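# Load six desk flasks into incubator, then close it

## Task

Move each of the six flasks on the desk onto an incubator shelf so that it lies flat directly on the shelf (never resting on another flask), keeps the face that was up on the desk facing up, and sits entirely behind the shelf's front edge. Afterwards fully close the inner glass door, rotate its latch to horizontal, and fully close the outer door. Flasks that were already inside must also finish lying flat on shelves, unstacked, with their original face up. It fails if any flask touches the floor, if either door is slammed while opening or closing, or if the robot falls over or finishes tilted.

## Robot and tools

ROBOT. A TidyBot++: a four-caster mobile base (0.54 m long, 0.50 m wide, 0.38 m tall) carrying one seven-joint arm that ends in a two-finger gripper. The shoulder sits 0.12 m ahead of the base centre, 0.68 m up. Arm segments: upper arm 0.42 m, forearm 0.31 m, hand 0.31 m from wrist to the hand point. It starts folded with the hand facing down; folded, the hand pokes up to 0.08 m beyond the base front and the elbow rises to 1.15 m. A downward-pointing hand reaches no higher than about 0.94 m, and only near the base. Cameras: base_camera (fixed on the base) and wrist_camera (looks along the hand).

FRAMES. All positions are in metres. Base frame: origin on the floor below the base centre, x ahead, y to the left, z up. hand_pose, hand_target and any "target" use this frame; the hand point is midway between the finger pads, its z axis runs out along the fingers, and the fingers close along its y axis. Odometry frame: where the base frame was at scene start. base_odometry counts wheel turns only (slip looks like travel); heading is in radians, left positive, -3.142 to 3.142. base_tilt is in degrees, positive when leaning forward or right.

TOOL move. Arguments: base, joints, target, speeds, cameras, blocking. One call is one action; its motions begin together.
- base: an object with any of translate_m (metres, forward +, -2 to 2), strafe_m (metres, left +, -2 to 2), rotate_rad (radians, counter-clockwise +, -6.3 to 6.3). These are offsets from where the base last reported itself, along its axes at command start. A base move is cut off after 14 s.
- joints: absolute angles by name. joint_1_rad any angle (clockwise from above is +, opposite to heading); joint_2_rad -2.249 to 2.249 (shoulder, 0 = upper arm vertical); joint_3_rad any; joint_4_rad -2.579 to 2.579 (elbow, 0 = straight); joint_5_rad any; joint_6_rad -2.099 to 2.099 (wrist); joint_7_rad any (hand roll; at 1.57 with hand down, fingers open left/right); gripper_pos 0 (open, ~85 mm gap) to 1 (closed). Unlimited joints go the short way round, so turn in steps below half a turn.
- target: one list of seven numbers [x, y, z, qw, qx, qy, qz], an absolute hand pose in the base frame. With target, joints may contain only gripper_pos. The controller picks the joint angles itself; unreachable poses make the arm wander up to 10 s and end in time_out.
- speeds: caps for this action only; translate_m/strafe_m 0.05 to 0.5 m/s (name only one when combining them), rotate_rad 0.1 to 1.57 rad/s.
- cameras: list of base_camera, wrist_camera or all; [] for none.
- blocking: true (default) returns when everything rests; false returns in about 0.5 s while motion continues.
An empty move just reports state and images. Unknown keys make a call invalid; out-of-range values get it refused, and a refusal or an uncommanded stop cancels the remaining calls of that reply.

OTHER TOOLS. wait(seconds 0 to 10, cameras) lets time pass and reports. stop(cameras) brakes all running motions. zoom_image(camera, region [x0, y0, x1, y1] pixels, at most 504x504) enlarges part of the latest image. read_manual(section "licences") gives only licence text. finished_scene(scene) ends the scene irreversibly; the goal must hold with the robot gone.

RESULT LINES. base_status, joint_status, hand_status: "done", "moving", "off_target" (came to rest away from target, maybe still pushing), "contact_stop" or "time_out" (target dropped, holds), "not_followed" (a self-collision check or unreachable pose withheld the joints), "torque_fault" (arm frozen 10 s), "limit_stop_at_motor_heat". joint_positions, motor_effort (% of maximum, bracketed peak), motor temperatures, hand_pose, hand_target, on_its_own (things the robot did unbidden), ARM HIT, MOTOR HOT, "earlier move" for non-blocking moves, and "pictures" naming image order. Base "done" only means the wheels turned enough; a blocked base may have stopped short.

PRACTICAL NOTES. After a hand move it usually lands within about 3 cm; fix position by adding (wanted minus measured) to the last target. To hold still, resend hand_target, not hand_pose. A load makes the arm sag; never command a held-load joint to its current reading. Gripper at 1 squeezes 100 to 150 N: "off_target" there means something is held, "done" means nothing. Avoid gripping hard on objects still resting on something, or twisting and pulling hard against the gripper.

AVOID. The arm does not dodge obstacles and keeps pushing into furniture; no check keeps it off the base. Driving or turning while the arm is snagged above about 0.6 m, horizontal force on a raised hand, or reaching far out or sideways while stretched can tip the robot; backing off rights a slight lean. Driving the arm into things can cause torque faults. Holding loads stretched out heats motors (fault at 75 °C). Move doors gently, release flasks only once they rest flat on a shelf, keep them clear of the floor, and do not let them stack.

Each tool is called after "Request:" by a JSON object that holds its "method" and its "body".

## Session

Request:
{"method": "move", "body": {}}

Scene clock: 0.00 s.
Motor temperatures (°C): [35 31 29 32 36 39 39]
base_odometry: x=+0.000 y=+0.000 heading=+0.000
base_tilt: forward=-0.2 right=+0.6
base_status: not commanded
joint_positions: joint_1_rad=-0.049 joint_2_rad=-0.377 joint_3_rad=+3.103 joint_4_rad=-2.526 joint_5_rad=+0.011 joint_6_rad=-0.849 joint_7_rad=+1.594 gripper_pos=+0.000
joint_status: not commanded
motor_effort: joint_1_rad=+0 joint_2_rad=+0 joint_3_rad=-1 joint_4_rad=+15 joint_5_rad=-1 joint_6_rad=+1 joint_7_rad=-1
hand_pose: x=+0.2712 y=+0.0105 z=+0.5930 quat_wxyz=(+0.009, +0.996, +0.058, +0.072) (m; base frame)
hand_target: x=+0.2716 y=+0.0105 z=+0.5933 quat_wxyz=(+0.009, +0.996, +0.058, +0.072) (m; base frame)
hand_status: not commanded
pictures: base_camera, wrist_camera

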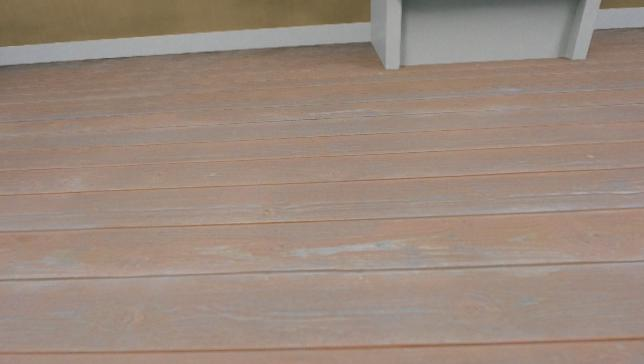

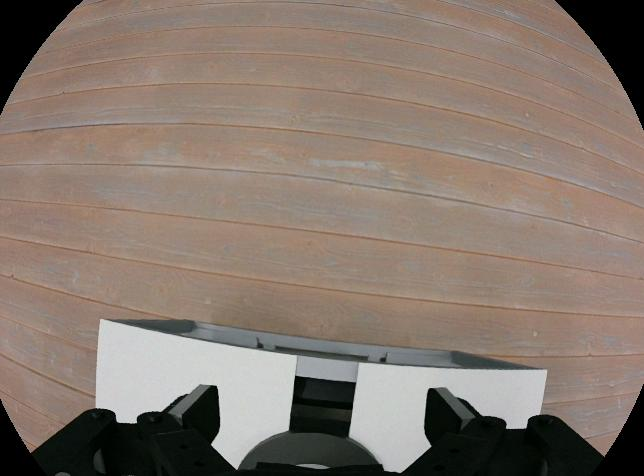

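Request:
{"method": "move", "body": {"joints": {"joint_6_rad": 0.4}}}

Scene clock: 3.80 s.
Motor temperatures (°C): [35 31 29 32 36 39 39]
move: done
base_odometry: x=+0.000 y=+0.000 heading=+0.000
base_tilt: forward=-0.3 right=+0.6
base_status: not commanded
joint_positions: joint_1_rad=-0.049 joint_2_rad=-0.377 joint_3_rad=+3.103 joint_4_rad=-2.526 joint_5_rad=+0.011 joint_6_rad=+0.340 joint_7_rad=+1.594 gripper_pos=+0.000
joint_status: all done
motor_effort: joint_1_rad=+0(0) joint_2_rad=-6(6) joint_3_rad=+0(1) joint_4_rad=+19(19) joint_5_rad=-1(1) joint_6_rad=+8(9) joint_7_rad=+0(1)
hand_pose: x=+0.5278 y=+0.0393 z=+0.8276 quat_wxyz=(-0.012, +0.784, +0.052, +0.618) (m; base frame)
hand_target: x=+0.5318 y=+0.0401 z=+0.8464 quat_wxyz=(-0.013, +0.765, +0.051, +0.642) (m; base frame)
hand_status: not commanded
pictures: base_camera, wrist_camera
camera_calibration:
wrist_camera: T_world_to_cam=[[0.11567, -0.992476, 0.0401386, -0.0536736], [-0.219271, -0.0649265, -0.973501, 0.981061], [0.968783, 0.103804, -0.225131, -0.194499], [0, 0, 0, 1]] pos_world=[0.409753, 0.0306168, 0.913431]

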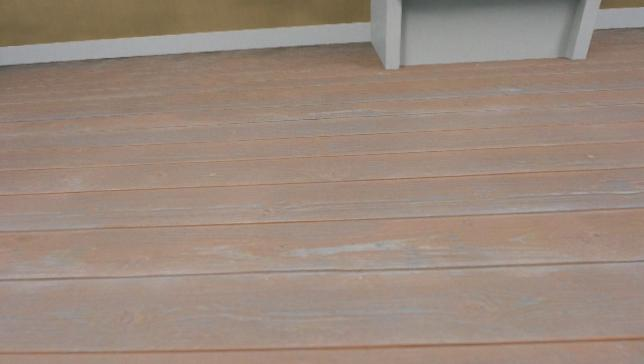

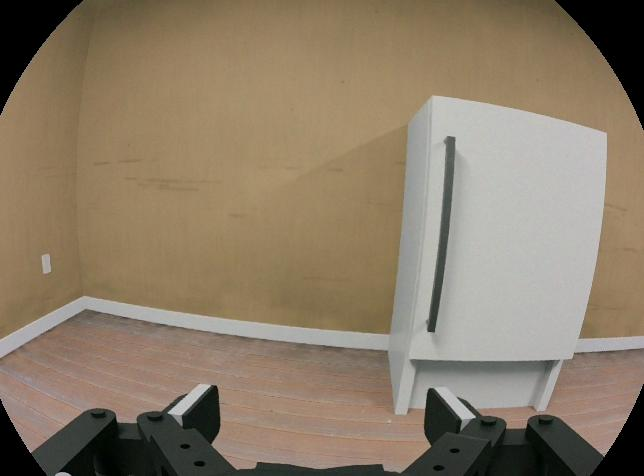

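Request:
{"method": "move", "body": {"joints": {"joint_1_rad": 0.9}, "cameras": ["wrist_camera"]}}

Request:
{"method": "move", "body": {"joints": {"joint_1_rad": 1.9}, "cameras": ["wrist_camera"]}}

Request:
{"method": "move", "body": {"joints": {"joint_1_rad": 2.9}, "cameras": ["wrist_camera"]}}

Request:
{"method": "move", "body": {"joints": {"joint_1_rad": 3.9}, "cameras": ["wrist_camera"]}}

Request:
{"method": "move", "body": {"joints": {"joint_1_rad": 4.9}, "cameras": ["wrist_camera"]}}

Scene clock: 8.03 s.
Motor temperatures (°C): [35 31 29 32 36 39 39]
move: done
base_odometry: x=+0.000 y=+0.000 heading=+0.000
base_tilt: forward=-0.3 right=+0.6
base_status: not commanded
joint_positions: joint_1_rad=+0.884 joint_2_rad=-0.377 joint_3_rad=+3.103 joint_4_rad=-2.526 joint_5_rad=+0.011 joint_6_rad=+0.340 joint_7_rad=+1.594 gripper_pos=+0.000
joint_status: all done
motor_effort: joint_1_rad=+0(2) joint_2_rad=-5(6) joint_3_rad=-1(2) joint_4_rad=+19(19) joint_5_rad=-1(1) joint_6_rad=+8(8) joint_7_rad=+0(1)
hand_pose: x=+0.3939 y=-0.3050 z=+0.8276 quat_wxyz=(+0.268, +0.724, -0.306, +0.557) (m; base frame)
hand_target: x=+0.3921 y=-0.3121 z=+0.8464 quat_wxyz=(+0.282, +0.704, -0.304, +0.576) (m; base frame)
hand_status: not commanded
pictures: wrist_camera
camera_calibration:
wrist_camera: T_world_to_cam=[[-0.728601, -0.68376, 0.0401586, 0.0467479], [-0.18265, 0.137451, -0.973522, 0.976702], [0.660136, -0.716645, -0.225036, -0.157901], [0, 0, 0, 1]] pos_world=[0.316692, -0.215444, 0.913431]

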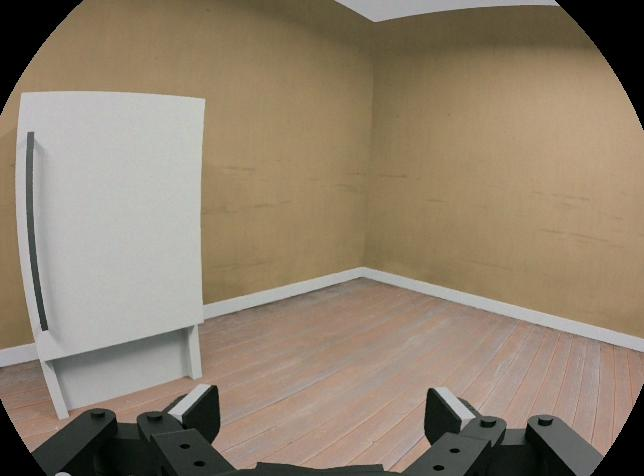

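Scene clock: 10.33 s.
Motor temperatures (°C): [35 31 29 32 36 39 39]
move: done
base_odometry: x=+0.000 y=+0.000 heading=+0.000
base_tilt: forward=-0.3 right=+0.5
base_status: not commanded
joint_positions: joint_1_rad=+1.885 joint_2_rad=-0.377 joint_3_rad=+3.103 joint_4_rad=-2.526 joint_5_rad=+0.011 joint_6_rad=+0.340 joint_7_rad=+1.594 gripper_pos=+0.000
joint_status: all done
motor_effort: joint_1_rad=+0(1) joint_2_rad=-5(6) joint_3_rad=+0(2) joint_4_rad=+19(19) joint_5_rad=+0(1) joint_6_rad=+8(8) joint_7_rad=+0(1)
hand_pose: x=+0.0108 y=-0.3961 z=+0.8276 quat_wxyz=(+0.502, +0.488, -0.616, +0.361) (m; base frame)
hand_target: x=+0.0039 y=-0.3984 z=+0.8464 quat_wxyz=(+0.524, +0.472, -0.604, +0.371) (m; base frame)
hand_status: not commanded
pictures: wrist_camera
camera_calibration:
wrist_camera: T_world_to_cam=[[-0.968988, 0.243831, 0.040117, 0.0753965], [0.0170528, 0.22794, -0.973526, 0.952943], [-0.24652, -0.94265, -0.225029, -0.0500318], [0, 0, 0, 1]] pos_world=[0.0444741, -0.28276, 0.913431]

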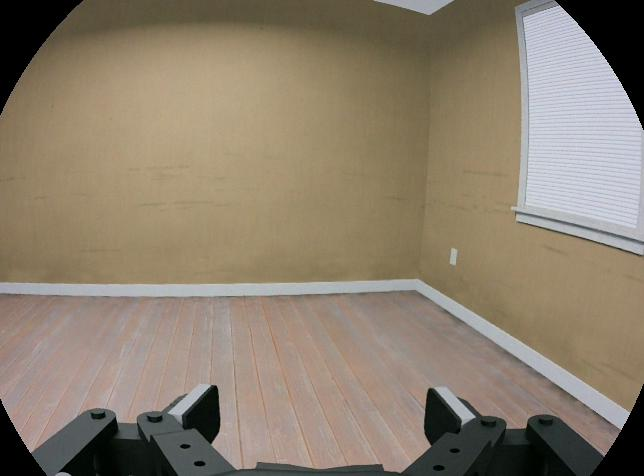

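Scene clock: 12.63 s.
Motor temperatures (°C): [35 31 29 32 36 39 39]
move: done
base_odometry: x=+0.000 y=+0.000 heading=+0.000
base_tilt: forward=-0.3 right=+0.6
base_status: not commanded
joint_positions: joint_1_rad=+2.884 joint_2_rad=-0.377 joint_3_rad=+3.103 joint_4_rad=-2.526 joint_5_rad=+0.011 joint_6_rad=+0.340 joint_7_rad=+1.594 gripper_pos=+0.000
joint_status: all done
motor_effort: joint_1_rad=+0(2) joint_2_rad=-6(6) joint_3_rad=+0(1) joint_4_rad=+19(19) joint_5_rad=-1(2) joint_6_rad=+8(9) joint_7_rad=-1(1)
hand_pose: x=-0.2728 y=-0.1230 z=+0.8276 quat_wxyz=(+0.613, +0.133, -0.775, +0.076) (m; base frame)
hand_target: x=-0.2784 y=-0.1184 z=+0.8464 quat_wxyz=(+0.637, +0.125, -0.757, +0.074) (m; base frame)
hand_status: not commanded
pictures: wrist_camera
camera_calibration:
wrist_camera: T_world_to_cam=[[-0.318384, 0.947111, 0.0401543, -0.00206405], [0.20101, 0.108846, -0.973523, 0.931053], [-0.926405, -0.301883, -0.225034, 0.030868], [0, 0, 0, 1]] pos_world=[-0.159212, -0.0900683, 0.913431]

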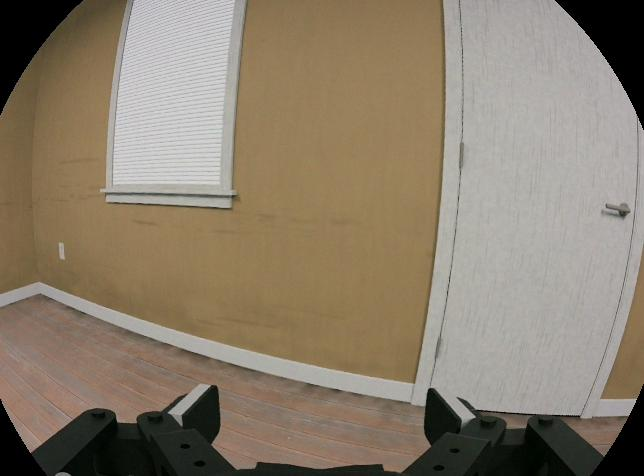

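Scene clock: 14.93 s.
Motor temperatures (°C): [35 31 29 32 36 39 39]
move: done
base_odometry: x=+0.000 y=+0.000 heading=+0.000
base_tilt: forward=-0.3 right=+0.6
base_status: not commanded
joint_positions: joint_1_rad=+3.885 joint_2_rad=-0.377 joint_3_rad=+3.103 joint_4_rad=-2.526 joint_5_rad=+0.011 joint_6_rad=+0.340 joint_7_rad=+1.594 gripper_pos=+0.000
joint_status: all done
motor_effort: joint_1_rad=+0(1) joint_2_rad=-6(7) joint_3_rad=+0(2) joint_4_rad=+19(19) joint_5_rad=-1(1) joint_6_rad=+8(9) joint_7_rad=+1(1)
hand_pose: x=-0.1962 y=+0.2632 z=+0.8276 quat_wxyz=(+0.575, -0.254, -0.744, -0.228) (m; base frame)
hand_target: x=-0.1954 y=+0.2704 z=+0.8464 quat_wxyz=(+0.595, -0.253, -0.724, -0.240) (m; base frame)
hand_status: not commanded
pictures: wrist_camera
camera_calibration:
wrist_camera: T_world_to_cam=[[0.624948, 0.779633, 0.0401556, -0.114292], [0.20019, -0.110329, -0.973525, 0.931131], [-0.754562, 0.616441, -0.225025, 0.0104948], [0, 0, 0, 1]] pos_world=[-0.107058, 0.185367, 0.913431]

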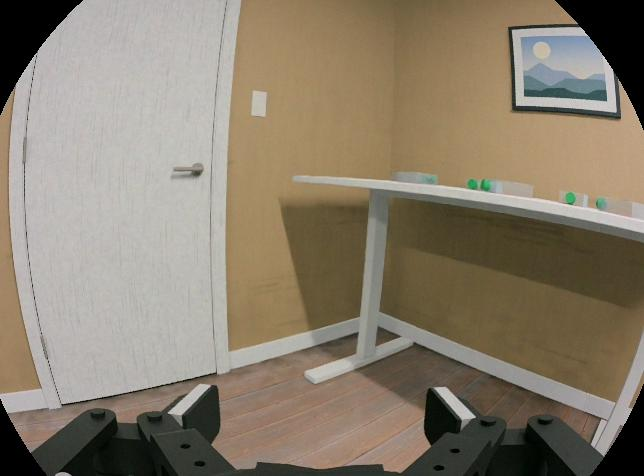

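Scene clock: 17.23 s.
Motor temperatures (°C): [35 31 29 32 36 39 39]
move: done
base_odometry: x=+0.000 y=+0.000 heading=+0.000
base_tilt: forward=-0.3 right=+0.6
base_status: not commanded
joint_positions: joint_1_rad=+4.885 joint_2_rad=-0.377 joint_3_rad=+3.103 joint_4_rad=-2.526 joint_5_rad=+0.011 joint_6_rad=+0.340 joint_7_rad=+1.594 gripper_pos=+0.000
joint_status: all done
motor_effort: joint_1_rad=+0(1) joint_2_rad=-5(7) joint_3_rad=-1(2) joint_4_rad=+19(19) joint_5_rad=-1(1) joint_6_rad=+8(8) joint_7_rad=+0(1)
hand_pose: x=+0.1702 y=+0.4074 z=+0.8276 quat_wxyz=(+0.395, -0.580, -0.531, -0.475) (m; base frame)
hand_target: x=+0.1767 y=+0.4107 z=+0.8464 quat_wxyz=(+0.407, -0.569, -0.514, -0.496) (m; base frame)
hand_status: not commanded
pictures: wrist_camera
camera_calibration:
wrist_camera: T_world_to_cam=[[0.993694, -0.104663, 0.04021, -0.15825], [0.0153703, -0.228083, -0.97352, 0.953145], [0.111063, 0.968, -0.225036, -0.0925987], [0, 0, 0, 1]] pos_world=[0.152886, 0.290468, 0.913431]

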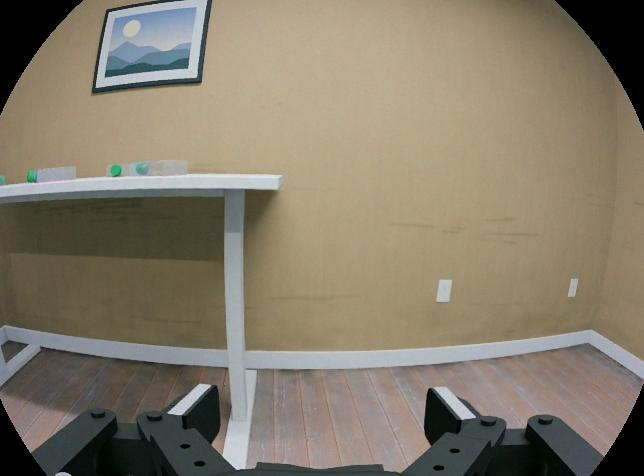

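Request:
{"method": "move", "body": {"joints": {"joint_1_rad": -1.885, "joint_2_rad": 0.0, "joint_3_rad": 3.1416, "joint_4_rad": -1.2, "joint_5_rad": 0, "joint_6_rad": -0.8, "joint_7_rad": 1.5708}, "cameras": ["wrist_camera"]}}

Scene clock: 36.30 s.
Motor temperatures (°C): [35 31 29 32 36 39 39]
move: done
base_odometry: x=+0.000 y=+0.000 heading=+0.000
base_tilt: forward=-0.3 right=+0.6
base_status: not commanded
joint_positions: joint_1_rad=+4.414 joint_2_rad=-0.025 joint_3_rad=+3.128 joint_4_rad=-1.226 joint_5_rad=+0.011 joint_6_rad=-0.723 joint_7_rad=+1.594 gripper_pos=+0.000
joint_status: all done
motor_effort: joint_1_rad=+0(2) joint_2_rad=-18(20) joint_3_rad=-1(2) joint_4_rad=+21(23) joint_5_rad=-1(2) joint_6_rad=+8(9) joint_7_rad=+0(2)
hand_pose: x=-0.0566 y=+0.5469 z=+1.1086 quat_wxyz=(+0.455, -0.474, -0.669, -0.346) (m; base frame)
hand_target: x=-0.0603 y=+0.5474 z=+1.0869 quat_wxyz=(+0.437, -0.495, -0.681, -0.318) (m; base frame)
hand_status: not commanded
pictures: wrist_camera
camera_calibration:
wrist_camera: T_world_to_cam=[[0.944079, 0.328824, 0.02429, -0.151727], [0.131686, -0.30849, -0.942069, 1.27775], [-0.302281, 0.892586, -0.33454, 0.000103062], [0, 0, 0, 1]] pos_world=[-0.0249885, 0.443973, 1.20745]

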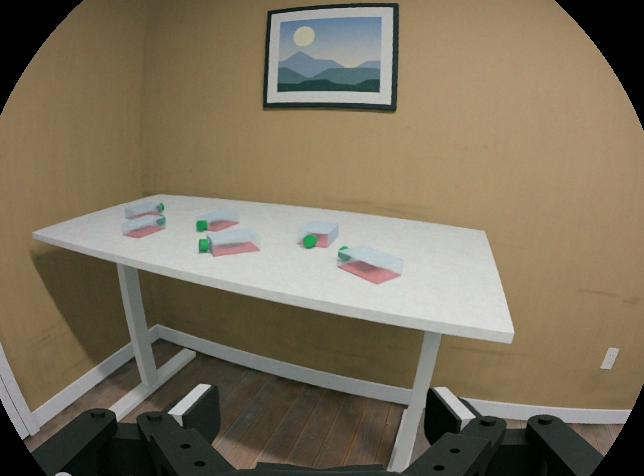

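Request:
{"method": "zoom_image", "body": {"camera": "wrist_camera", "region": [110, 180, 300, 280]}}

Request:
{"method": "zoom_image", "body": {"camera": "wrist_camera", "region": [260, 190, 450, 300]}}

Scaled by 2.653.

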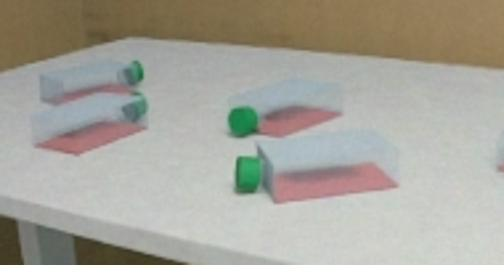

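Scaled by 2.653.

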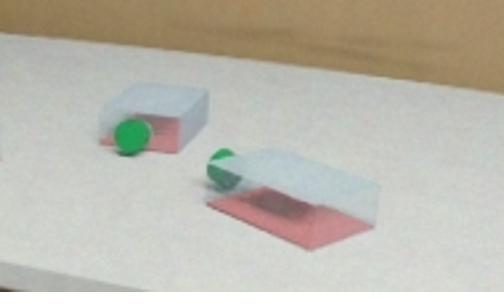

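Request:
{"method": "move", "body": {"joints": {"joint_1_rad": 0.0, "joint_2_rad": -0.35, "joint_3_rad": 3.1416, "joint_4_rad": -2.4, "joint_5_rad": 0, "joint_6_rad": 0.4, "joint_7_rad": 1.5708}, "cameras": []}}

Request:
{"method": "move", "body": {"base": {"translate_m": 0.5, "strafe_m": -0.35}}}

Scene clock: 50.57 s.
Motor temperatures (°C): [34 31 29 32 36 39 39]
move: done
base_odometry: x=+0.000 y=+0.000 heading=+0.000
base_tilt: forward=-0.3 right=+0.5
base_status: not commanded
joint_positions: joint_1_rad=+6.268 joint_2_rad=-0.324 joint_3_rad=+3.139 joint_4_rad=-2.379 joint_5_rad=+0.011 joint_6_rad=+0.336 joint_7_rad=+1.594 gripper_pos=+0.000
joint_status: all done
motor_effort: joint_1_rad=+0(3) joint_2_rad=-8(22) joint_3_rad=-1(3) joint_4_rad=+20(22) joint_5_rad=-1(2) joint_6_rad=+8(9) joint_7_rad=+1(2)
hand_pose: x=+0.5709 y=+0.0107 z=+0.8883 quat_wxyz=(-0.004, -0.757, -0.021, -0.653) (m; base frame)
hand_target: x=+0.5640 y=+0.0014 z=+0.9075 quat_wxyz=(+0.000, -0.735, +0.000, -0.679) (m; base frame)
hand_status: not commanded
pictures: none
No camera images: "cameras" was empty.

Scene clock: 53.00 s.
Motor temperatures (°C): [34 31 29 32 36 39 39]
move: done
base_odometry: x=+0.500 y=-0.350 heading=-0.001
base_tilt: forward=-0.3 right=+0.5
base_status: done
joint_positions: joint_1_rad=+6.270 joint_2_rad=-0.335 joint_3_rad=+3.140 joint_4_rad=-2.382 joint_5_rad=+0.011 joint_6_rad=+0.341 joint_7_rad=+1.594 gripper_pos=+0.000
joint_status: not commanded
motor_effort: joint_1_rad=+0(1) joint_2_rad=-8(11) joint_3_rad=+0(2) joint_4_rad=+20(21) joint_5_rad=-1(1) joint_6_rad=+8(8) joint_7_rad=+0(1)
hand_pose: x=+0.5684 y=+0.0090 z=+0.8930 quat_wxyz=(-0.005, -0.753, -0.019, -0.658) (m; base frame)
hand_target: x=+0.5640 y=+0.0014 z=+0.9075 quat_wxyz=(+0.000, -0.735, +0.000, -0.679) (m; base frame)
hand_status: not commanded
pictures: base_camera, wrist_camera
camera_calibration:
wrist_camera: T_world_to_cam=[[0.0426525, -0.998655, 0.0294668, -0.0400431], [-0.122474, -0.0344975, -0.991872, 1.01278], [0.991555, 0.038697, -0.12378, -0.318897], [0, 0, 0, 1]] pos_world=[0.441951, 0.00728957, 0.966259]

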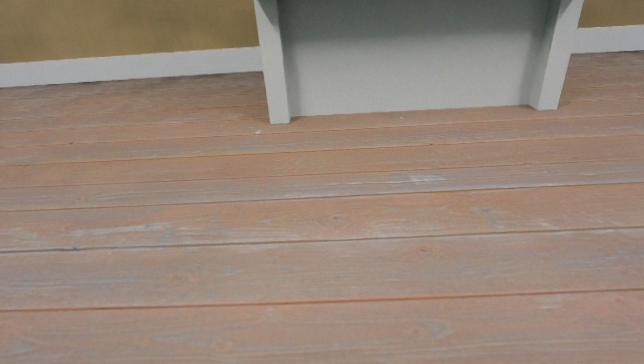

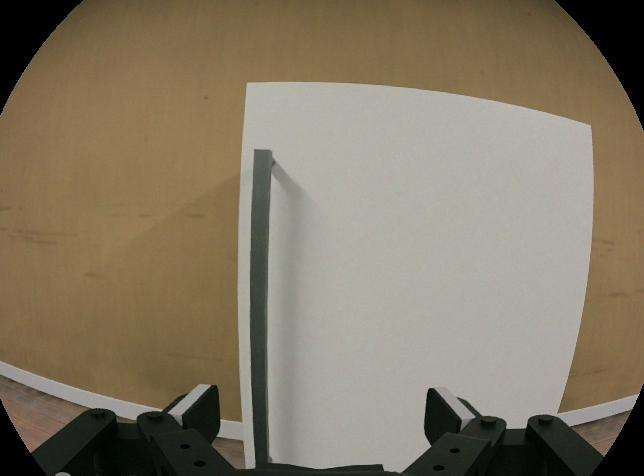

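Request:
{"method": "move", "body": {"base": {"translate_m": 0.3, "strafe_m": 0.16, "rotate_rad": -0.055}, "joints": {"joint_6_rad": 0.6, "joint_1_rad": 0.015}}}

Scene clock: 72.93 s.
Motor temperatures (°C): [34 31 29 32 36 39 39]
move: done
base_odometry: x=+0.800 y=-0.190 heading=-0.056
base_tilt: forward=-0.3 right=+0.5
base_status: done
joint_positions: joint_1_rad=+6.290 joint_2_rad=-0.341 joint_3_rad=+3.144 joint_4_rad=-2.393 joint_5_rad=+0.011 joint_6_rad=+0.560 joint_7_rad=+1.594 gripper_pos=+0.000
joint_status: all done
motor_effort: joint_1_rad=+0(2) joint_2_rad=-8(10) joint_3_rad=+0(2) joint_4_rad=+20(23) joint_5_rad=-1(1) joint_6_rad=+8(10) joint_7_rad=+0(1)
hand_pose: x=+0.5673 y=-0.0011 z=+0.9576 quat_wxyz=(-0.013, -0.678, -0.010, -0.734) (m; base frame)
hand_target: x=+0.5627 y=-0.0053 z=+0.9696 quat_wxyz=(-0.006, -0.663, +0.005, -0.748) (m; base frame)
hand_status: not commanded
pictures: base_camera, wrist_camera
camera_calibration:
wrist_camera: T_world_to_cam=[[0.0148263, -0.999355, 0.032693, -0.0392898], [0.0911248, -0.03121, -0.99535, 0.95855], [0.995729, 0.0177365, 0.0906033, -0.517062], [0, 0, 0, 1]] pos_world=[0.428088, -0.000177298, 1.00222]

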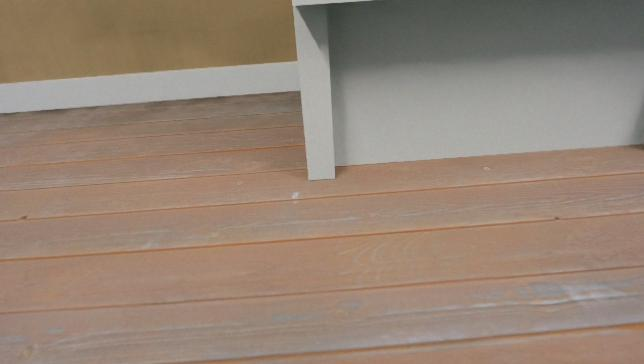

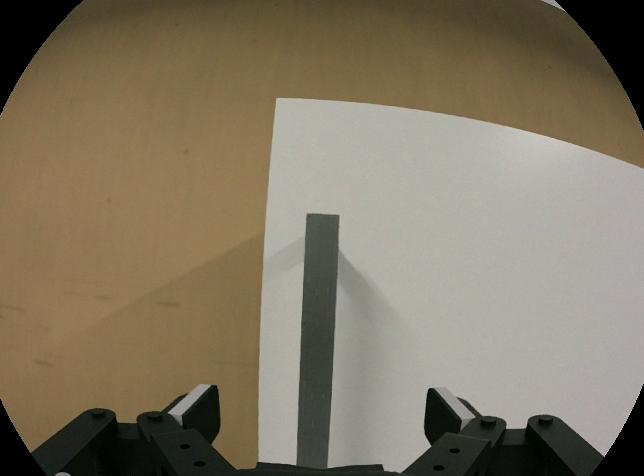

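Request:
{"method": "move", "body": {"joints": {"joint_2_rad": -0.21, "joint_4_rad": -2.51, "joint_6_rad": 0.78, "joint_1_rad": 0.01}}}

Scene clock: 78.13 s.
Motor temperatures (°C): [34 31 29 32 36 39 39]
move: done
base_odometry: x=+0.800 y=-0.190 heading=-0.056
base_tilt: forward=-0.3 right=+0.6
base_status: not commanded
joint_positions: joint_1_rad=+6.290 joint_2_rad=-0.224 joint_3_rad=+3.144 joint_4_rad=-2.494 joint_5_rad=+0.011 joint_6_rad=+0.717 joint_7_rad=+1.594 gripper_pos=+0.000
joint_status: all done
motor_effort: joint_1_rad=+0(1) joint_2_rad=-10(13) joint_3_rad=+1(2) joint_4_rad=+18(21) joint_5_rad=-1(1) joint_6_rad=+8(10) joint_7_rad=+0(1)
hand_pose: x=+0.5774 y=-0.0007 z=+0.8951 quat_wxyz=(-0.012, -0.701, -0.010, -0.713) (m; base frame)
hand_target: x=+0.5766 y=-0.0032 z=+0.8997 quat_wxyz=(-0.004, -0.689, +0.003, -0.725) (m; base frame)
hand_status: not commanded
pictures: base_camera, wrist_camera
camera_calibration:
wrist_camera: T_world_to_cam=[[0.018061, -0.999372, 0.0304711, -0.036837], [0.0298027, -0.0299245, -0.999108, 0.934281], [0.999393, 0.018953, 0.0292435, -0.468634], [0, 0, 0, 1]] pos_world=[0.44117, 0.00002594, 0.948275]

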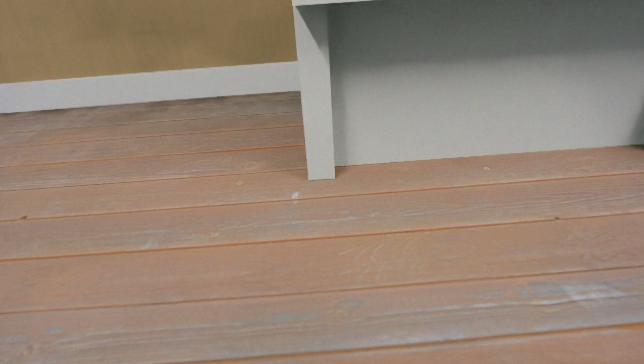

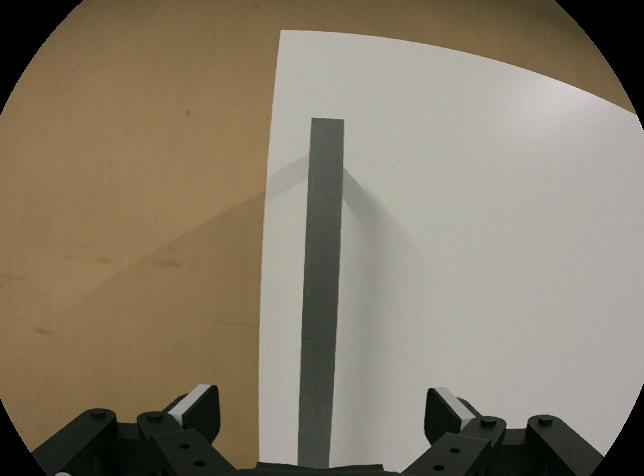

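Request:
{"method": "move", "body": {"base": {"translate_m": 0.135}, "speeds": {"translate_m": 0.1}}}

Scene clock: 81.33 s.
Motor temperatures (°C): [34 31 29 32 36 39 39]
move: done
base_odometry: x=+0.935 y=-0.198 heading=-0.056
base_tilt: forward=-0.2 right=+0.6
base_status: done
joint_positions: joint_1_rad=+6.290 joint_2_rad=-0.222 joint_3_rad=+3.144 joint_4_rad=-2.495 joint_5_rad=+0.011 joint_6_rad=+0.720 joint_7_rad=+1.594 gripper_pos=+0.000
joint_status: not commanded
motor_effort: joint_1_rad=+0(1) joint_2_rad=-9(11) joint_3_rad=-1(2) joint_4_rad=+18(19) joint_5_rad=-1(1) joint_6_rad=+8(8) joint_7_rad=-1(1)
hand_pose: x=+0.5778 y=-0.0007 z=+0.8947 quat_wxyz=(-0.012, -0.701, -0.010, -0.713) (m; base frame)
hand_target: x=+0.5766 y=-0.0032 z=+0.8997 quat_wxyz=(-0.004, -0.689, +0.003, -0.725) (m; base frame)
hand_status: not commanded
pictures: base_camera, wrist_camera
camera_calibration:
wrist_camera: T_world_to_cam=[[0.018167, -0.999371, 0.0304721, -0.0368787], [0.029606, -0.0299261, -0.999114, 0.933859], [0.999397, 0.0190531, 0.0290437, -0.468931], [0, 0, 0, 1]] pos_world=[0.44167, 0.0000258308, 0.947775]

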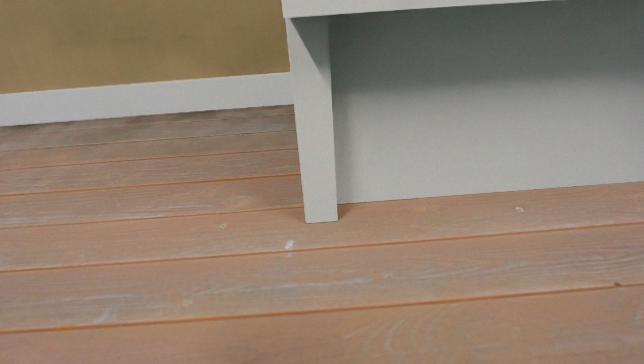

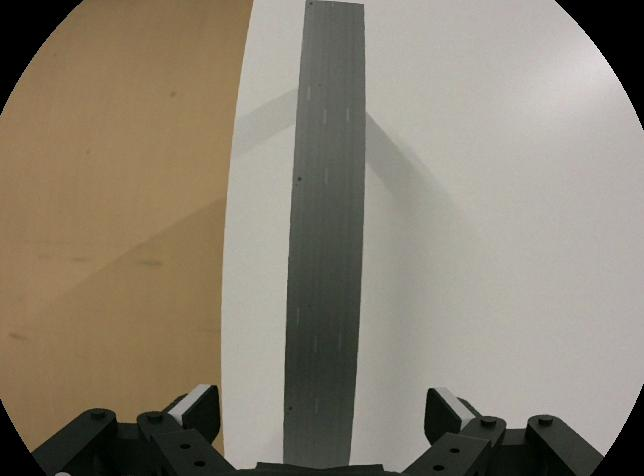

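Request:
{"method": "move", "body": {"joints": {"gripper_pos": 0.8}, "cameras": ["wrist_camera"]}}

Scene clock: 84.27 s.
Motor temperatures (°C): [34 31 29 32 36 39 39]
move: off_target
base_odometry: x=+0.935 y=-0.198 heading=-0.056
base_tilt: forward=-0.3 right=+0.6
base_status: not commanded
joint_positions: joint_1_rad=+6.290 joint_2_rad=-0.222 joint_3_rad=+3.144 joint_4_rad=-2.496 joint_5_rad=+0.011 joint_6_rad=+0.722 joint_7_rad=+1.594 gripper_pos=+0.740
joint_status: gripper_pos off_target (ended at +0.740, target +0.800)
motor_effort: joint_1_rad=+0(2) joint_2_rad=-8(10) joint_3_rad=-1(2) joint_4_rad=+18(20) joint_5_rad=+0(1) joint_6_rad=+8(9) joint_7_rad=+2(3)
hand_pose: x=+0.5774 y=-0.0006 z=+0.8947 quat_wxyz=(-0.012, -0.700, -0.010, -0.714) (m; base frame)
hand_target: x=+0.5766 y=-0.0032 z=+0.8997 quat_wxyz=(-0.004, -0.689, +0.003, -0.725) (m; base frame)
hand_status: not commanded
pictures: wrist_camera
camera_calibration:
wrist_camera: T_world_to_cam=[[0.0183309, -0.999367, 0.0305046, -0.0368718], [0.0308144, -0.0299305, -0.999077, 0.933205], [0.999357, 0.019254, 0.0302463, -0.469656], [0, 0, 0, 1]] pos_world=[0.441274, 0.000125607, 0.947674]

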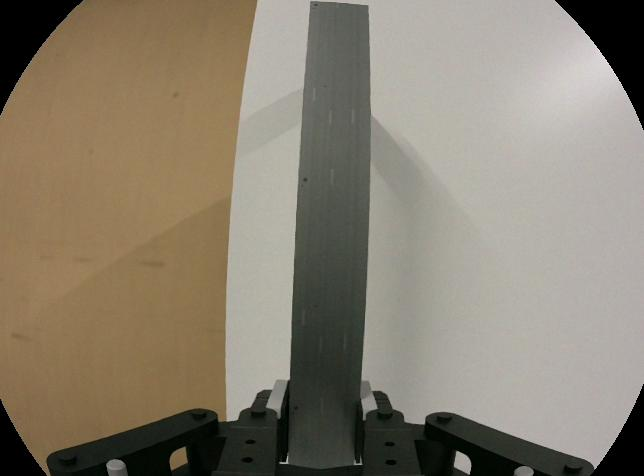

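Request:
{"method": "move", "body": {"base": {"translate_m": -0.0302, "strafe_m": -0.0333, "rotate_rad": 0.05}, "speeds": {"translate_m": 0.08, "rotate_rad": 0.1}, "cameras": ["wrist_camera"]}}

Scene clock: 88.77 s.
Motor temperatures (°C): [34 31 29 32 36 39 39]
move: done
base_odometry: x=+0.903 y=-0.229 heading=-0.006
base_tilt: forward=-0.3 right=+0.6
base_status: done
joint_positions: joint_1_rad=+6.292 joint_2_rad=-0.212 joint_3_rad=+3.145 joint_4_rad=-2.494 joint_5_rad=+0.011 joint_6_rad=+0.733 joint_7_rad=+1.594 gripper_pos=+0.746
joint_status: not commanded
motor_effort: joint_1_rad=+0(4) joint_2_rad=-10(26) joint_3_rad=-3(5) joint_4_rad=+14(18) joint_5_rad=-1(4) joint_6_rad=+7(8) joint_7_rad=+2(4)
hand_pose: x=+0.5797 y=-0.0021 z=+0.8947 quat_wxyz=(-0.013, -0.699, -0.009, -0.715) (m; base frame)
hand_target: x=+0.5766 y=-0.0032 z=+0.8997 quat_wxyz=(-0.004, -0.689, +0.003, -0.725) (m; base frame)
hand_status: not commanded
pictures: wrist_camera
camera_calibration:
wrist_camera: T_world_to_cam=[[0.0150539, -0.999433, 0.0301098, -0.0361661], [0.0338084, -0.0295873, -0.99899, 0.931295], [0.999315, 0.0160566, 0.0333438, -0.47465], [0, 0, 0, 1]] pos_world=[0.443384, -0.000969883, 0.947271]

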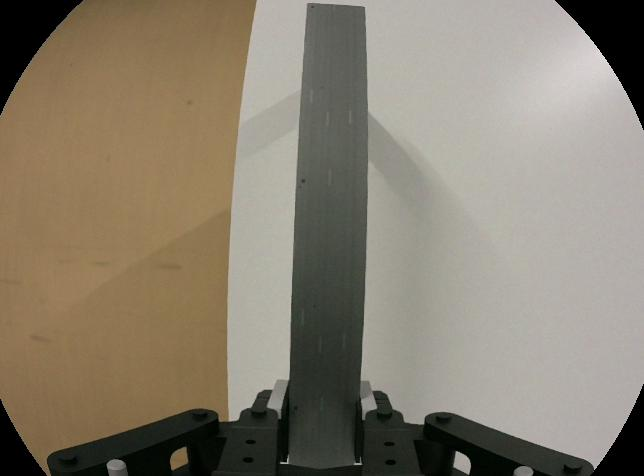

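Request:
{"method": "move", "body": {"base": {"translate_m": -0.0853, "strafe_m": -0.1043, "rotate_rad": 0.15}, "speeds": {"translate_m": 0.1, "rotate_rad": 0.1}}}

Request:
{"method": "move", "body": {"base": {"translate_m": -0.0853, "strafe_m": -0.1043, "rotate_rad": 0.15}, "speeds": {"translate_m": 0.1, "rotate_rad": 0.1}}}

Scene clock: 92.20 s.
Motor temperatures (°C): [34 31 29 32 36 39 39]
move: done
base_odometry: x=+0.817 y=-0.333 heading=+0.143
base_tilt: forward=-0.3 right=+0.6
base_status: done
joint_positions: joint_1_rad=+6.295 joint_2_rad=-0.210 joint_3_rad=+3.150 joint_4_rad=-2.493 joint_5_rad=+0.011 joint_6_rad=+0.735 joint_7_rad=+1.594 gripper_pos=+0.746
joint_status: not commanded
motor_effort: joint_1_rad=-1(3) joint_2_rad=-11(15) joint_3_rad=-2(5) joint_4_rad=+14(18) joint_5_rad=-1(2) joint_6_rad=+7(10) joint_7_rad=+2(5)
hand_pose: x=+0.5806 y=-0.0061 z=+0.8947 quat_wxyz=(-0.015, -0.699, -0.006, -0.715) (m; base frame)
hand_target: x=+0.5766 y=-0.0032 z=+0.8997 quat_wxyz=(-0.004, -0.689, +0.003, -0.725) (m; base frame)
hand_status: not commanded
pictures: base_camera, wrist_camera
camera_calibration:
wrist_camera: T_world_to_cam=[[0.00688136, -0.999549, 0.0292268, -0.0346975], [0.0338573, -0.0289779, -0.999006, 0.931072], [0.999403, 0.00786407, 0.0336426, -0.475851], [0, 0, 0, 1]] pos_world=[0.444282, -0.00395926, 0.94717]

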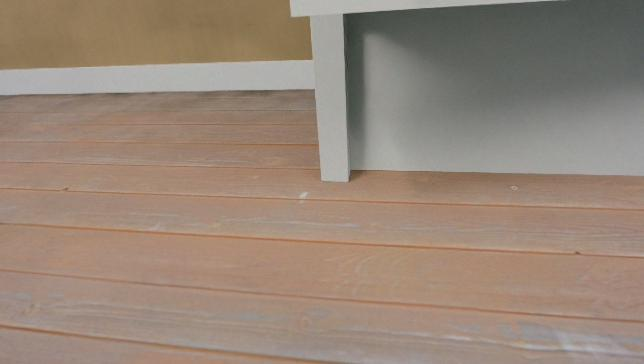

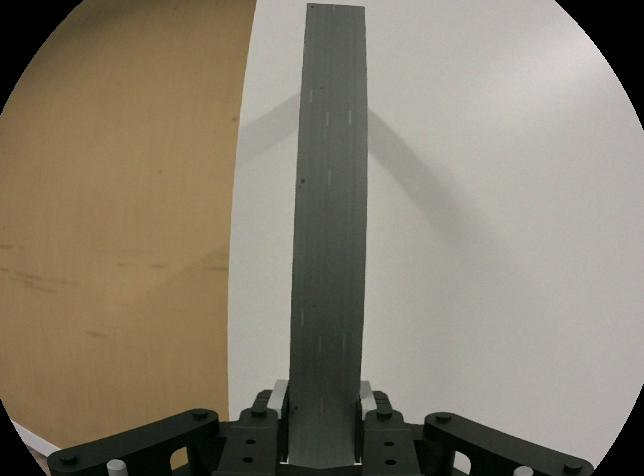

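Scene clock: 94.10 s.
Motor temperatures (°C): [34 31 29 32 36 39 39]
move: done
base_odometry: x=+0.748 y=-0.449 heading=+0.293
base_tilt: forward=-0.3 right=+0.6
base_status: done
joint_positions: joint_1_rad=+6.299 joint_2_rad=-0.208 joint_3_rad=+3.152 joint_4_rad=-2.492 joint_5_rad=+0.011 joint_6_rad=+0.736 joint_7_rad=+1.594 gripper_pos=+0.746
joint_status: not commanded
motor_effort: joint_1_rad=-1(3) joint_2_rad=-11(14) joint_3_rad=-2(5) joint_4_rad=+14(17) joint_5_rad=-1(2) joint_6_rad=+8(9) joint_7_rad=+2(4)
hand_pose: x=+0.5812 y=-0.0092 z=+0.8948 quat_wxyz=(-0.017, -0.699, -0.003, -0.715) (m; base frame)
hand_target: x=+0.5766 y=-0.0032 z=+0.8997 quat_wxyz=(-0.004, -0.689, +0.003, -0.725) (m; base frame)
hand_status: not commanded
pictures: base_camera, wrist_camera
camera_calibration:
wrist_camera: T_world_to_cam=[[0.00049971, -0.99959, 0.028627, -0.0334885], [0.0338715, -0.0285937, -0.999017, 0.931097], [0.999426, 0.00146886, 0.0338433, -0.476575], [0, 0, 0, 1]] pos_world=[0.44478, -0.00615128, 0.94727]

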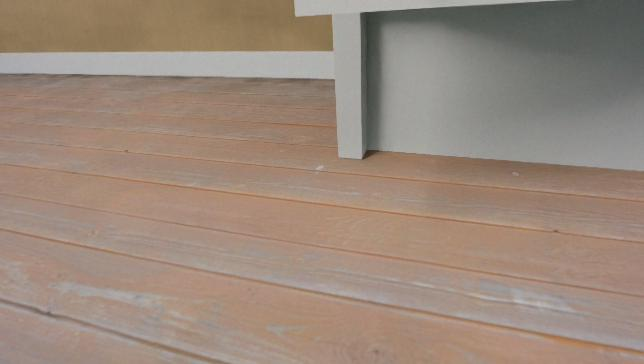

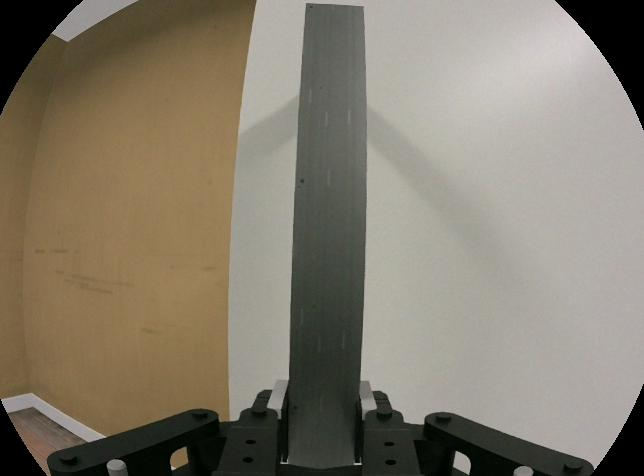

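Request:
{"method": "move", "body": {"base": {"translate_m": -0.0837, "strafe_m": -0.1067, "rotate_rad": 0.15}, "speeds": {"translate_m": 0.1, "rotate_rad": 0.1}, "cameras": []}}

Request:
{"method": "move", "body": {"base": {"translate_m": -0.0837, "strafe_m": -0.1067, "rotate_rad": 0.15}, "speeds": {"translate_m": 0.1, "rotate_rad": 0.1}, "cameras": []}}

Request:
{"method": "move", "body": {"base": {"translate_m": -0.0837, "strafe_m": -0.1067, "rotate_rad": 0.15}, "speeds": {"translate_m": 0.1, "rotate_rad": 0.1}}}

Scene clock: 98.73 s.
Motor temperatures (°C): [34 31 29 32 36 39 39]
move: done
base_odometry: x=+0.698 y=-0.575 heading=+0.442
base_tilt: forward=-0.3 right=+0.6
base_status: done
joint_positions: joint_1_rad=+6.300 joint_2_rad=-0.208 joint_3_rad=+3.150 joint_4_rad=-2.492 joint_5_rad=+0.011 joint_6_rad=+0.736 joint_7_rad=+1.594 gripper_pos=+0.746
joint_status: not commanded
motor_effort: joint_1_rad=-1(4) joint_2_rad=-10(13) joint_3_rad=-2(5) joint_4_rad=+16(19) joint_5_rad=+0(2) joint_6_rad=+8(9) joint_7_rad=+1(3)
hand_pose: x=+0.5812 y=-0.0082 z=+0.8948 quat_wxyz=(-0.017, -0.699, -0.004, -0.715) (m; base frame)
hand_target: x=+0.5766 y=-0.0032 z=+0.8997 quat_wxyz=(-0.004, -0.689, +0.003, -0.725) (m; base frame)
hand_status: not commanded
pictures: none
No camera images: "cameras" was empty.

Scene clock: 100.70 s.
Motor temperatures (°C): [34 31 29 32 36 39 39]
move: done
base_odometry: x=+0.668 y=-0.708 heading=+0.591
base_tilt: forward=-0.3 right=+0.5
base_status: done
joint_positions: joint_1_rad=+6.299 joint_2_rad=-0.209 joint_3_rad=+3.146 joint_4_rad=-2.494 joint_5_rad=+0.010 joint_6_rad=+0.737 joint_7_rad=+1.594 gripper_pos=+0.746
joint_status: not commanded
motor_effort: joint_1_rad=-3(5) joint_2_rad=-9(13) joint_3_rad=-4(7) joint_4_rad=+17(19) joint_5_rad=+2(3) joint_6_rad=+7(10) joint_7_rad=+0(2)
hand_pose: x=+0.5805 y=-0.0063 z=+0.8947 quat_wxyz=(-0.016, -0.699, -0.006, -0.715) (m; base frame)
hand_target: x=+0.5766 y=-0.0032 z=+0.8997 quat_wxyz=(-0.004, -0.689, +0.003, -0.725) (m; base frame)
hand_status: not commanded
pictures: none
No camera images: "cameras" was empty.

Scene clock: 102.67 s.
Motor temperatures (°C): [34 31 29 32 36 39 39]
move: done
base_odometry: x=+0.658 y=-0.843 heading=+0.741
base_tilt: forward=-0.3 right=+0.6
base_status: done
joint_positions: joint_1_rad=+6.296 joint_2_rad=-0.212 joint_3_rad=+3.143 joint_4_rad=-2.497 joint_5_rad=+0.008 joint_6_rad=+0.738 joint_7_rad=+1.594 gripper_pos=+0.746
joint_status: not commanded
motor_effort: joint_1_rad=-2(3) joint_2_rad=-7(10) joint_3_rad=-3(4) joint_4_rad=+18(20) joint_5_rad=+3(4) joint_6_rad=+6(8) joint_7_rad=+1(3)
hand_pose: x=+0.5791 y=-0.0036 z=+0.8946 quat_wxyz=(-0.014, -0.699, -0.007, -0.715) (m; base frame)
hand_target: x=+0.5766 y=-0.0032 z=+0.8997 quat_wxyz=(-0.004, -0.689, +0.003, -0.725) (m; base frame)
hand_status: not commanded
pictures: base_camera, wrist_camera
camera_calibration:
wrist_camera: T_world_to_cam=[[0.0111497, -0.999519, 0.0289508, -0.0344096], [0.0356819, -0.0285364, -0.998956, 0.930025], [0.999301, 0.0121711, 0.0353465, -0.475823], [0, 0, 0, 1]] pos_world=[0.442689, -0.00206218, 0.946868]

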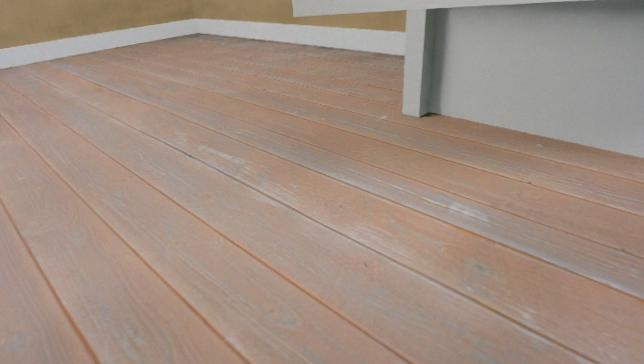

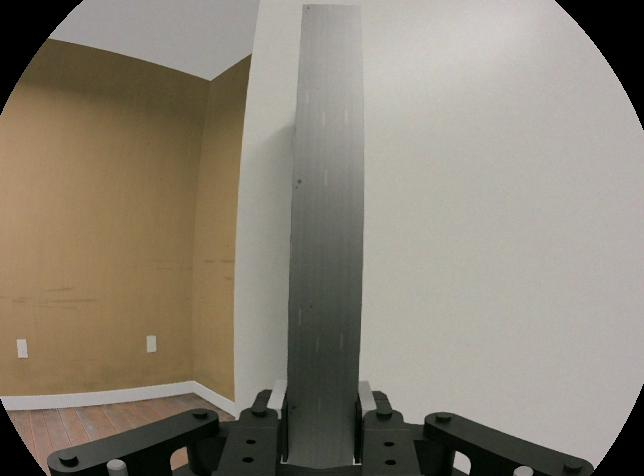

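Request:
{"method": "move", "body": {"base": {"translate_m": -0.0845, "strafe_m": -0.1055, "rotate_rad": 0.15}, "speeds": {"translate_m": 0.1, "rotate_rad": 0.1}, "cameras": []}}

Request:
{"method": "move", "body": {"base": {"translate_m": -0.0845, "strafe_m": -0.1055, "rotate_rad": 0.15}, "speeds": {"translate_m": 0.1, "rotate_rad": 0.1}, "cameras": []}}

Request:
{"method": "move", "body": {"base": {"translate_m": -0.0845, "strafe_m": -0.1055, "rotate_rad": 0.15}, "speeds": {"translate_m": 0.1, "rotate_rad": 0.1}}}

Scene clock: 106.40 s.
Motor temperatures (°C): [34 31 29 32 36 39 39]
move: done
base_odometry: x=+0.667 y=-0.978 heading=+0.890
base_tilt: forward=-0.3 right=+0.5
base_status: done
joint_positions: joint_1_rad=+6.293 joint_2_rad=-0.215 joint_3_rad=+3.140 joint_4_rad=-2.500 joint_5_rad=+0.006 joint_6_rad=+0.739 joint_7_rad=+1.594 gripper_pos=+0.746
joint_status: not commanded
motor_effort: joint_1_rad=-1(4) joint_2_rad=-6(10) joint_3_rad=-2(5) joint_4_rad=+18(20) joint_5_rad=+3(5) joint_6_rad=+6(8) joint_7_rad=+2(3)
hand_pose: x=+0.5778 y=-0.0011 z=+0.8946 quat_wxyz=(-0.012, -0.698, -0.008, -0.716) (m; base frame)
hand_target: x=+0.5766 y=-0.0032 z=+0.8997 quat_wxyz=(-0.004, -0.689, +0.003, -0.725) (m; base frame)
hand_status: not commanded
pictures: none
No camera images: "cameras" was empty.

Scene clock: 108.33 s.
Motor temperatures (°C): [34 31 29 32 36 39 39]
move: done
base_odometry: x=+0.696 y=-1.110 heading=+1.040
base_tilt: forward=-0.3 right=+0.6
base_status: done
joint_positions: joint_1_rad=+6.289 joint_2_rad=-0.218 joint_3_rad=+3.135 joint_4_rad=-2.503 joint_5_rad=+0.004 joint_6_rad=+0.739 joint_7_rad=+1.594 gripper_pos=+0.746
joint_status: not commanded
motor_effort: joint_1_rad=-1(5) joint_2_rad=-6(9) joint_3_rad=+0(4) joint_4_rad=+19(21) joint_5_rad=+3(5) joint_6_rad=+6(8) joint_7_rad=+1(3)
hand_pose: x=+0.5766 y=+0.0025 z=+0.8946 quat_wxyz=(-0.009, -0.698, -0.011, -0.716) (m; base frame)
hand_target: x=+0.5766 y=-0.0032 z=+0.8997 quat_wxyz=(-0.004, -0.689, +0.003, -0.725) (m; base frame)
hand_status: not commanded
pictures: none
No camera images: "cameras" was empty.

Scene clock: 110.27 s.
Motor temperatures (°C): [34 31 29 32 36 39 39]
move: done
base_odometry: x=+0.744 y=-1.237 heading=+1.189
base_tilt: forward=-0.3 right=+0.5
base_status: done
joint_positions: joint_1_rad=+6.285 joint_2_rad=-0.221 joint_3_rad=+3.130 joint_4_rad=-2.506 joint_5_rad=+0.003 joint_6_rad=+0.740 joint_7_rad=+1.594 gripper_pos=+0.746
joint_status: not commanded
motor_effort: joint_1_rad=+1(6) joint_2_rad=-7(9) joint_3_rad=+1(6) joint_4_rad=+19(21) joint_5_rad=+3(4) joint_6_rad=+6(8) joint_7_rad=+2(3)
hand_pose: x=+0.5753 y=+0.0070 z=+0.8946 quat_wxyz=(-0.006, -0.698, -0.014, -0.716) (m; base frame)
hand_target: x=+0.5766 y=-0.0032 z=+0.8997 quat_wxyz=(-0.004, -0.689, +0.003, -0.725) (m; base frame)
hand_status: not commanded
pictures: base_camera, wrist_camera
camera_calibration:
wrist_camera: T_world_to_cam=[[0.0316742, -0.999119, 0.0275409, -0.0342456], [0.0386134, -0.026311, -0.998908, 0.928743], [0.998752, 0.0327031, 0.037746, -0.474074], [0, 0, 0, 1]] pos_world=[0.438705, 0.00572438, 0.946566]

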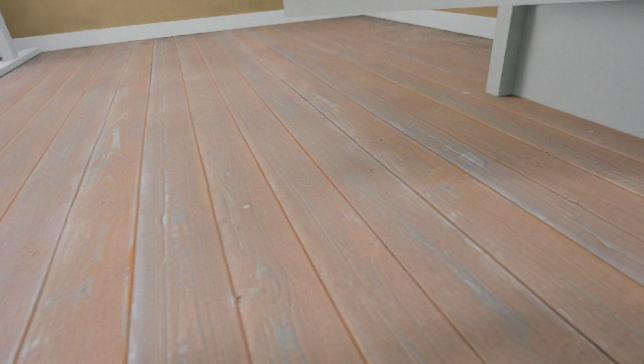

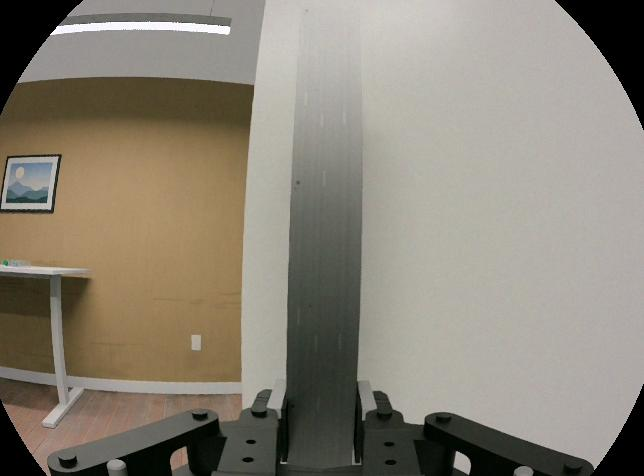

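Request:
{"method": "move", "body": {"base": {"translate_m": -0.0862, "strafe_m": -0.096, "rotate_rad": 0.15}, "speeds": {"translate_m": 0.1, "rotate_rad": 0.1}, "cameras": []}}

Request:
{"method": "move", "body": {"base": {"translate_m": -0.0862, "strafe_m": -0.096, "rotate_rad": 0.15}, "speeds": {"translate_m": 0.1, "rotate_rad": 0.1}, "cameras": []}}

Request:
{"method": "move", "body": {"base": {"translate_m": -0.0862, "strafe_m": -0.098, "rotate_rad": 0.15}, "speeds": {"translate_m": 0.1, "rotate_rad": 0.1}}}

Scene clock: 114.40 s.
Motor temperatures (°C): [34 31 29 32 36 39 39]
move: done
base_odometry: x=+0.801 y=-1.352 heading=+1.338
base_tilt: forward=-0.3 right=+0.5
base_status: done
joint_positions: joint_1_rad=+6.288 joint_2_rad=-0.224 joint_3_rad=+3.135 joint_4_rad=-2.508 joint_5_rad=+0.002 joint_6_rad=+0.741 joint_7_rad=+1.594 gripper_pos=+0.746
joint_status: not commanded
motor_effort: joint_1_rad=+1(5) joint_2_rad=-6(8) joint_3_rad=+1(6) joint_4_rad=+19(21) joint_5_rad=+2(4) joint_6_rad=+6(8) joint_7_rad=+1(3)
hand_pose: x=+0.5744 y=+0.0030 z=+0.8946 quat_wxyz=(-0.008, -0.697, -0.010, -0.717) (m; base frame)
hand_target: x=+0.5766 y=-0.0032 z=+0.8997 quat_wxyz=(-0.004, -0.689, +0.003, -0.725) (m; base frame)
hand_status: not commanded
pictures: none
No camera images: "cameras" was empty.

Scene clock: 116.27 s.
Motor temperatures (°C): [34 31 29 32 36 39 39]
move: done
base_odometry: x=+0.875 y=-1.458 heading=+1.488
base_tilt: forward=-0.3 right=+0.6
base_status: done
joint_positions: joint_1_rad=+6.291 joint_2_rad=-0.225 joint_3_rad=+3.137 joint_4_rad=-2.510 joint_5_rad=+0.001 joint_6_rad=+0.741 joint_7_rad=+1.594 gripper_pos=+0.746
joint_status: not commanded
motor_effort: joint_1_rad=+1(5) joint_2_rad=-6(9) joint_3_rad=+1(6) joint_4_rad=+20(22) joint_5_rad=+2(5) joint_6_rad=+7(8) joint_7_rad=+1(3)
hand_pose: x=+0.5736 y=+0.0001 z=+0.8946 quat_wxyz=(-0.010, -0.697, -0.008, -0.717) (m; base frame)
hand_target: x=+0.5766 y=-0.0032 z=+0.8997 quat_wxyz=(-0.004, -0.689, +0.003, -0.725) (m; base frame)
hand_status: not commanded
pictures: none
No camera images: "cameras" was empty.

Scene clock: 118.13 s.
Motor temperatures (°C): [34 31 29 32 36 39 39]
move: done
base_odometry: x=+0.965 y=-1.552 heading=+1.637
base_tilt: forward=-0.3 right=+0.6
base_status: done
joint_positions: joint_1_rad=+6.291 joint_2_rad=-0.227 joint_3_rad=+3.137 joint_4_rad=-2.512 joint_5_rad=+0.000 joint_6_rad=+0.742 joint_7_rad=+1.594 gripper_pos=+0.746
joint_status: not commanded
motor_effort: joint_1_rad=+0(5) joint_2_rad=-6(9) joint_3_rad=+1(5) joint_4_rad=+19(22) joint_5_rad=+2(4) joint_6_rad=+7(9) joint_7_rad=+0(2)
hand_pose: x=+0.5729 y=+0.0003 z=+0.8946 quat_wxyz=(-0.010, -0.697, -0.007, -0.717) (m; base frame)
hand_target: x=+0.5766 y=-0.0032 z=+0.8997 quat_wxyz=(-0.004, -0.689, +0.003, -0.725) (m; base frame)
hand_status: not commanded
pictures: base_camera, wrist_camera
camera_calibration:
wrist_camera: T_world_to_cam=[[0.0170998, -0.999568, 0.0239131, -0.029337], [0.0401565, -0.0232107, -0.998924, 0.927745], [0.999047, 0.0180417, 0.0397422, -0.473411], [0, 0, 0, 1]] pos_world=[0.436207, 0.000750375, 0.946263]

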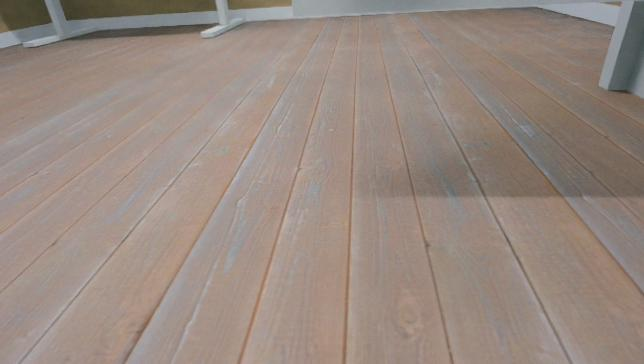

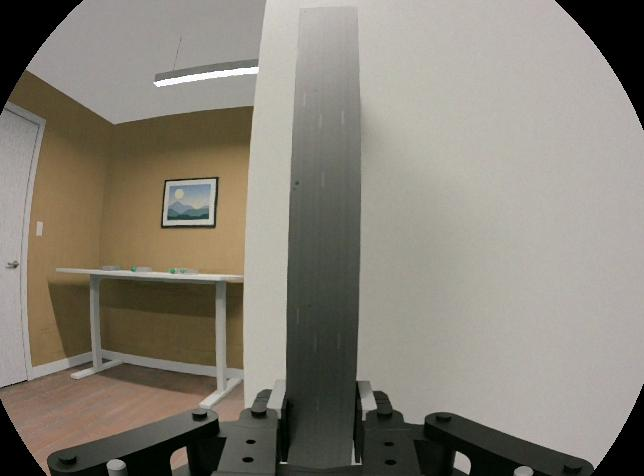

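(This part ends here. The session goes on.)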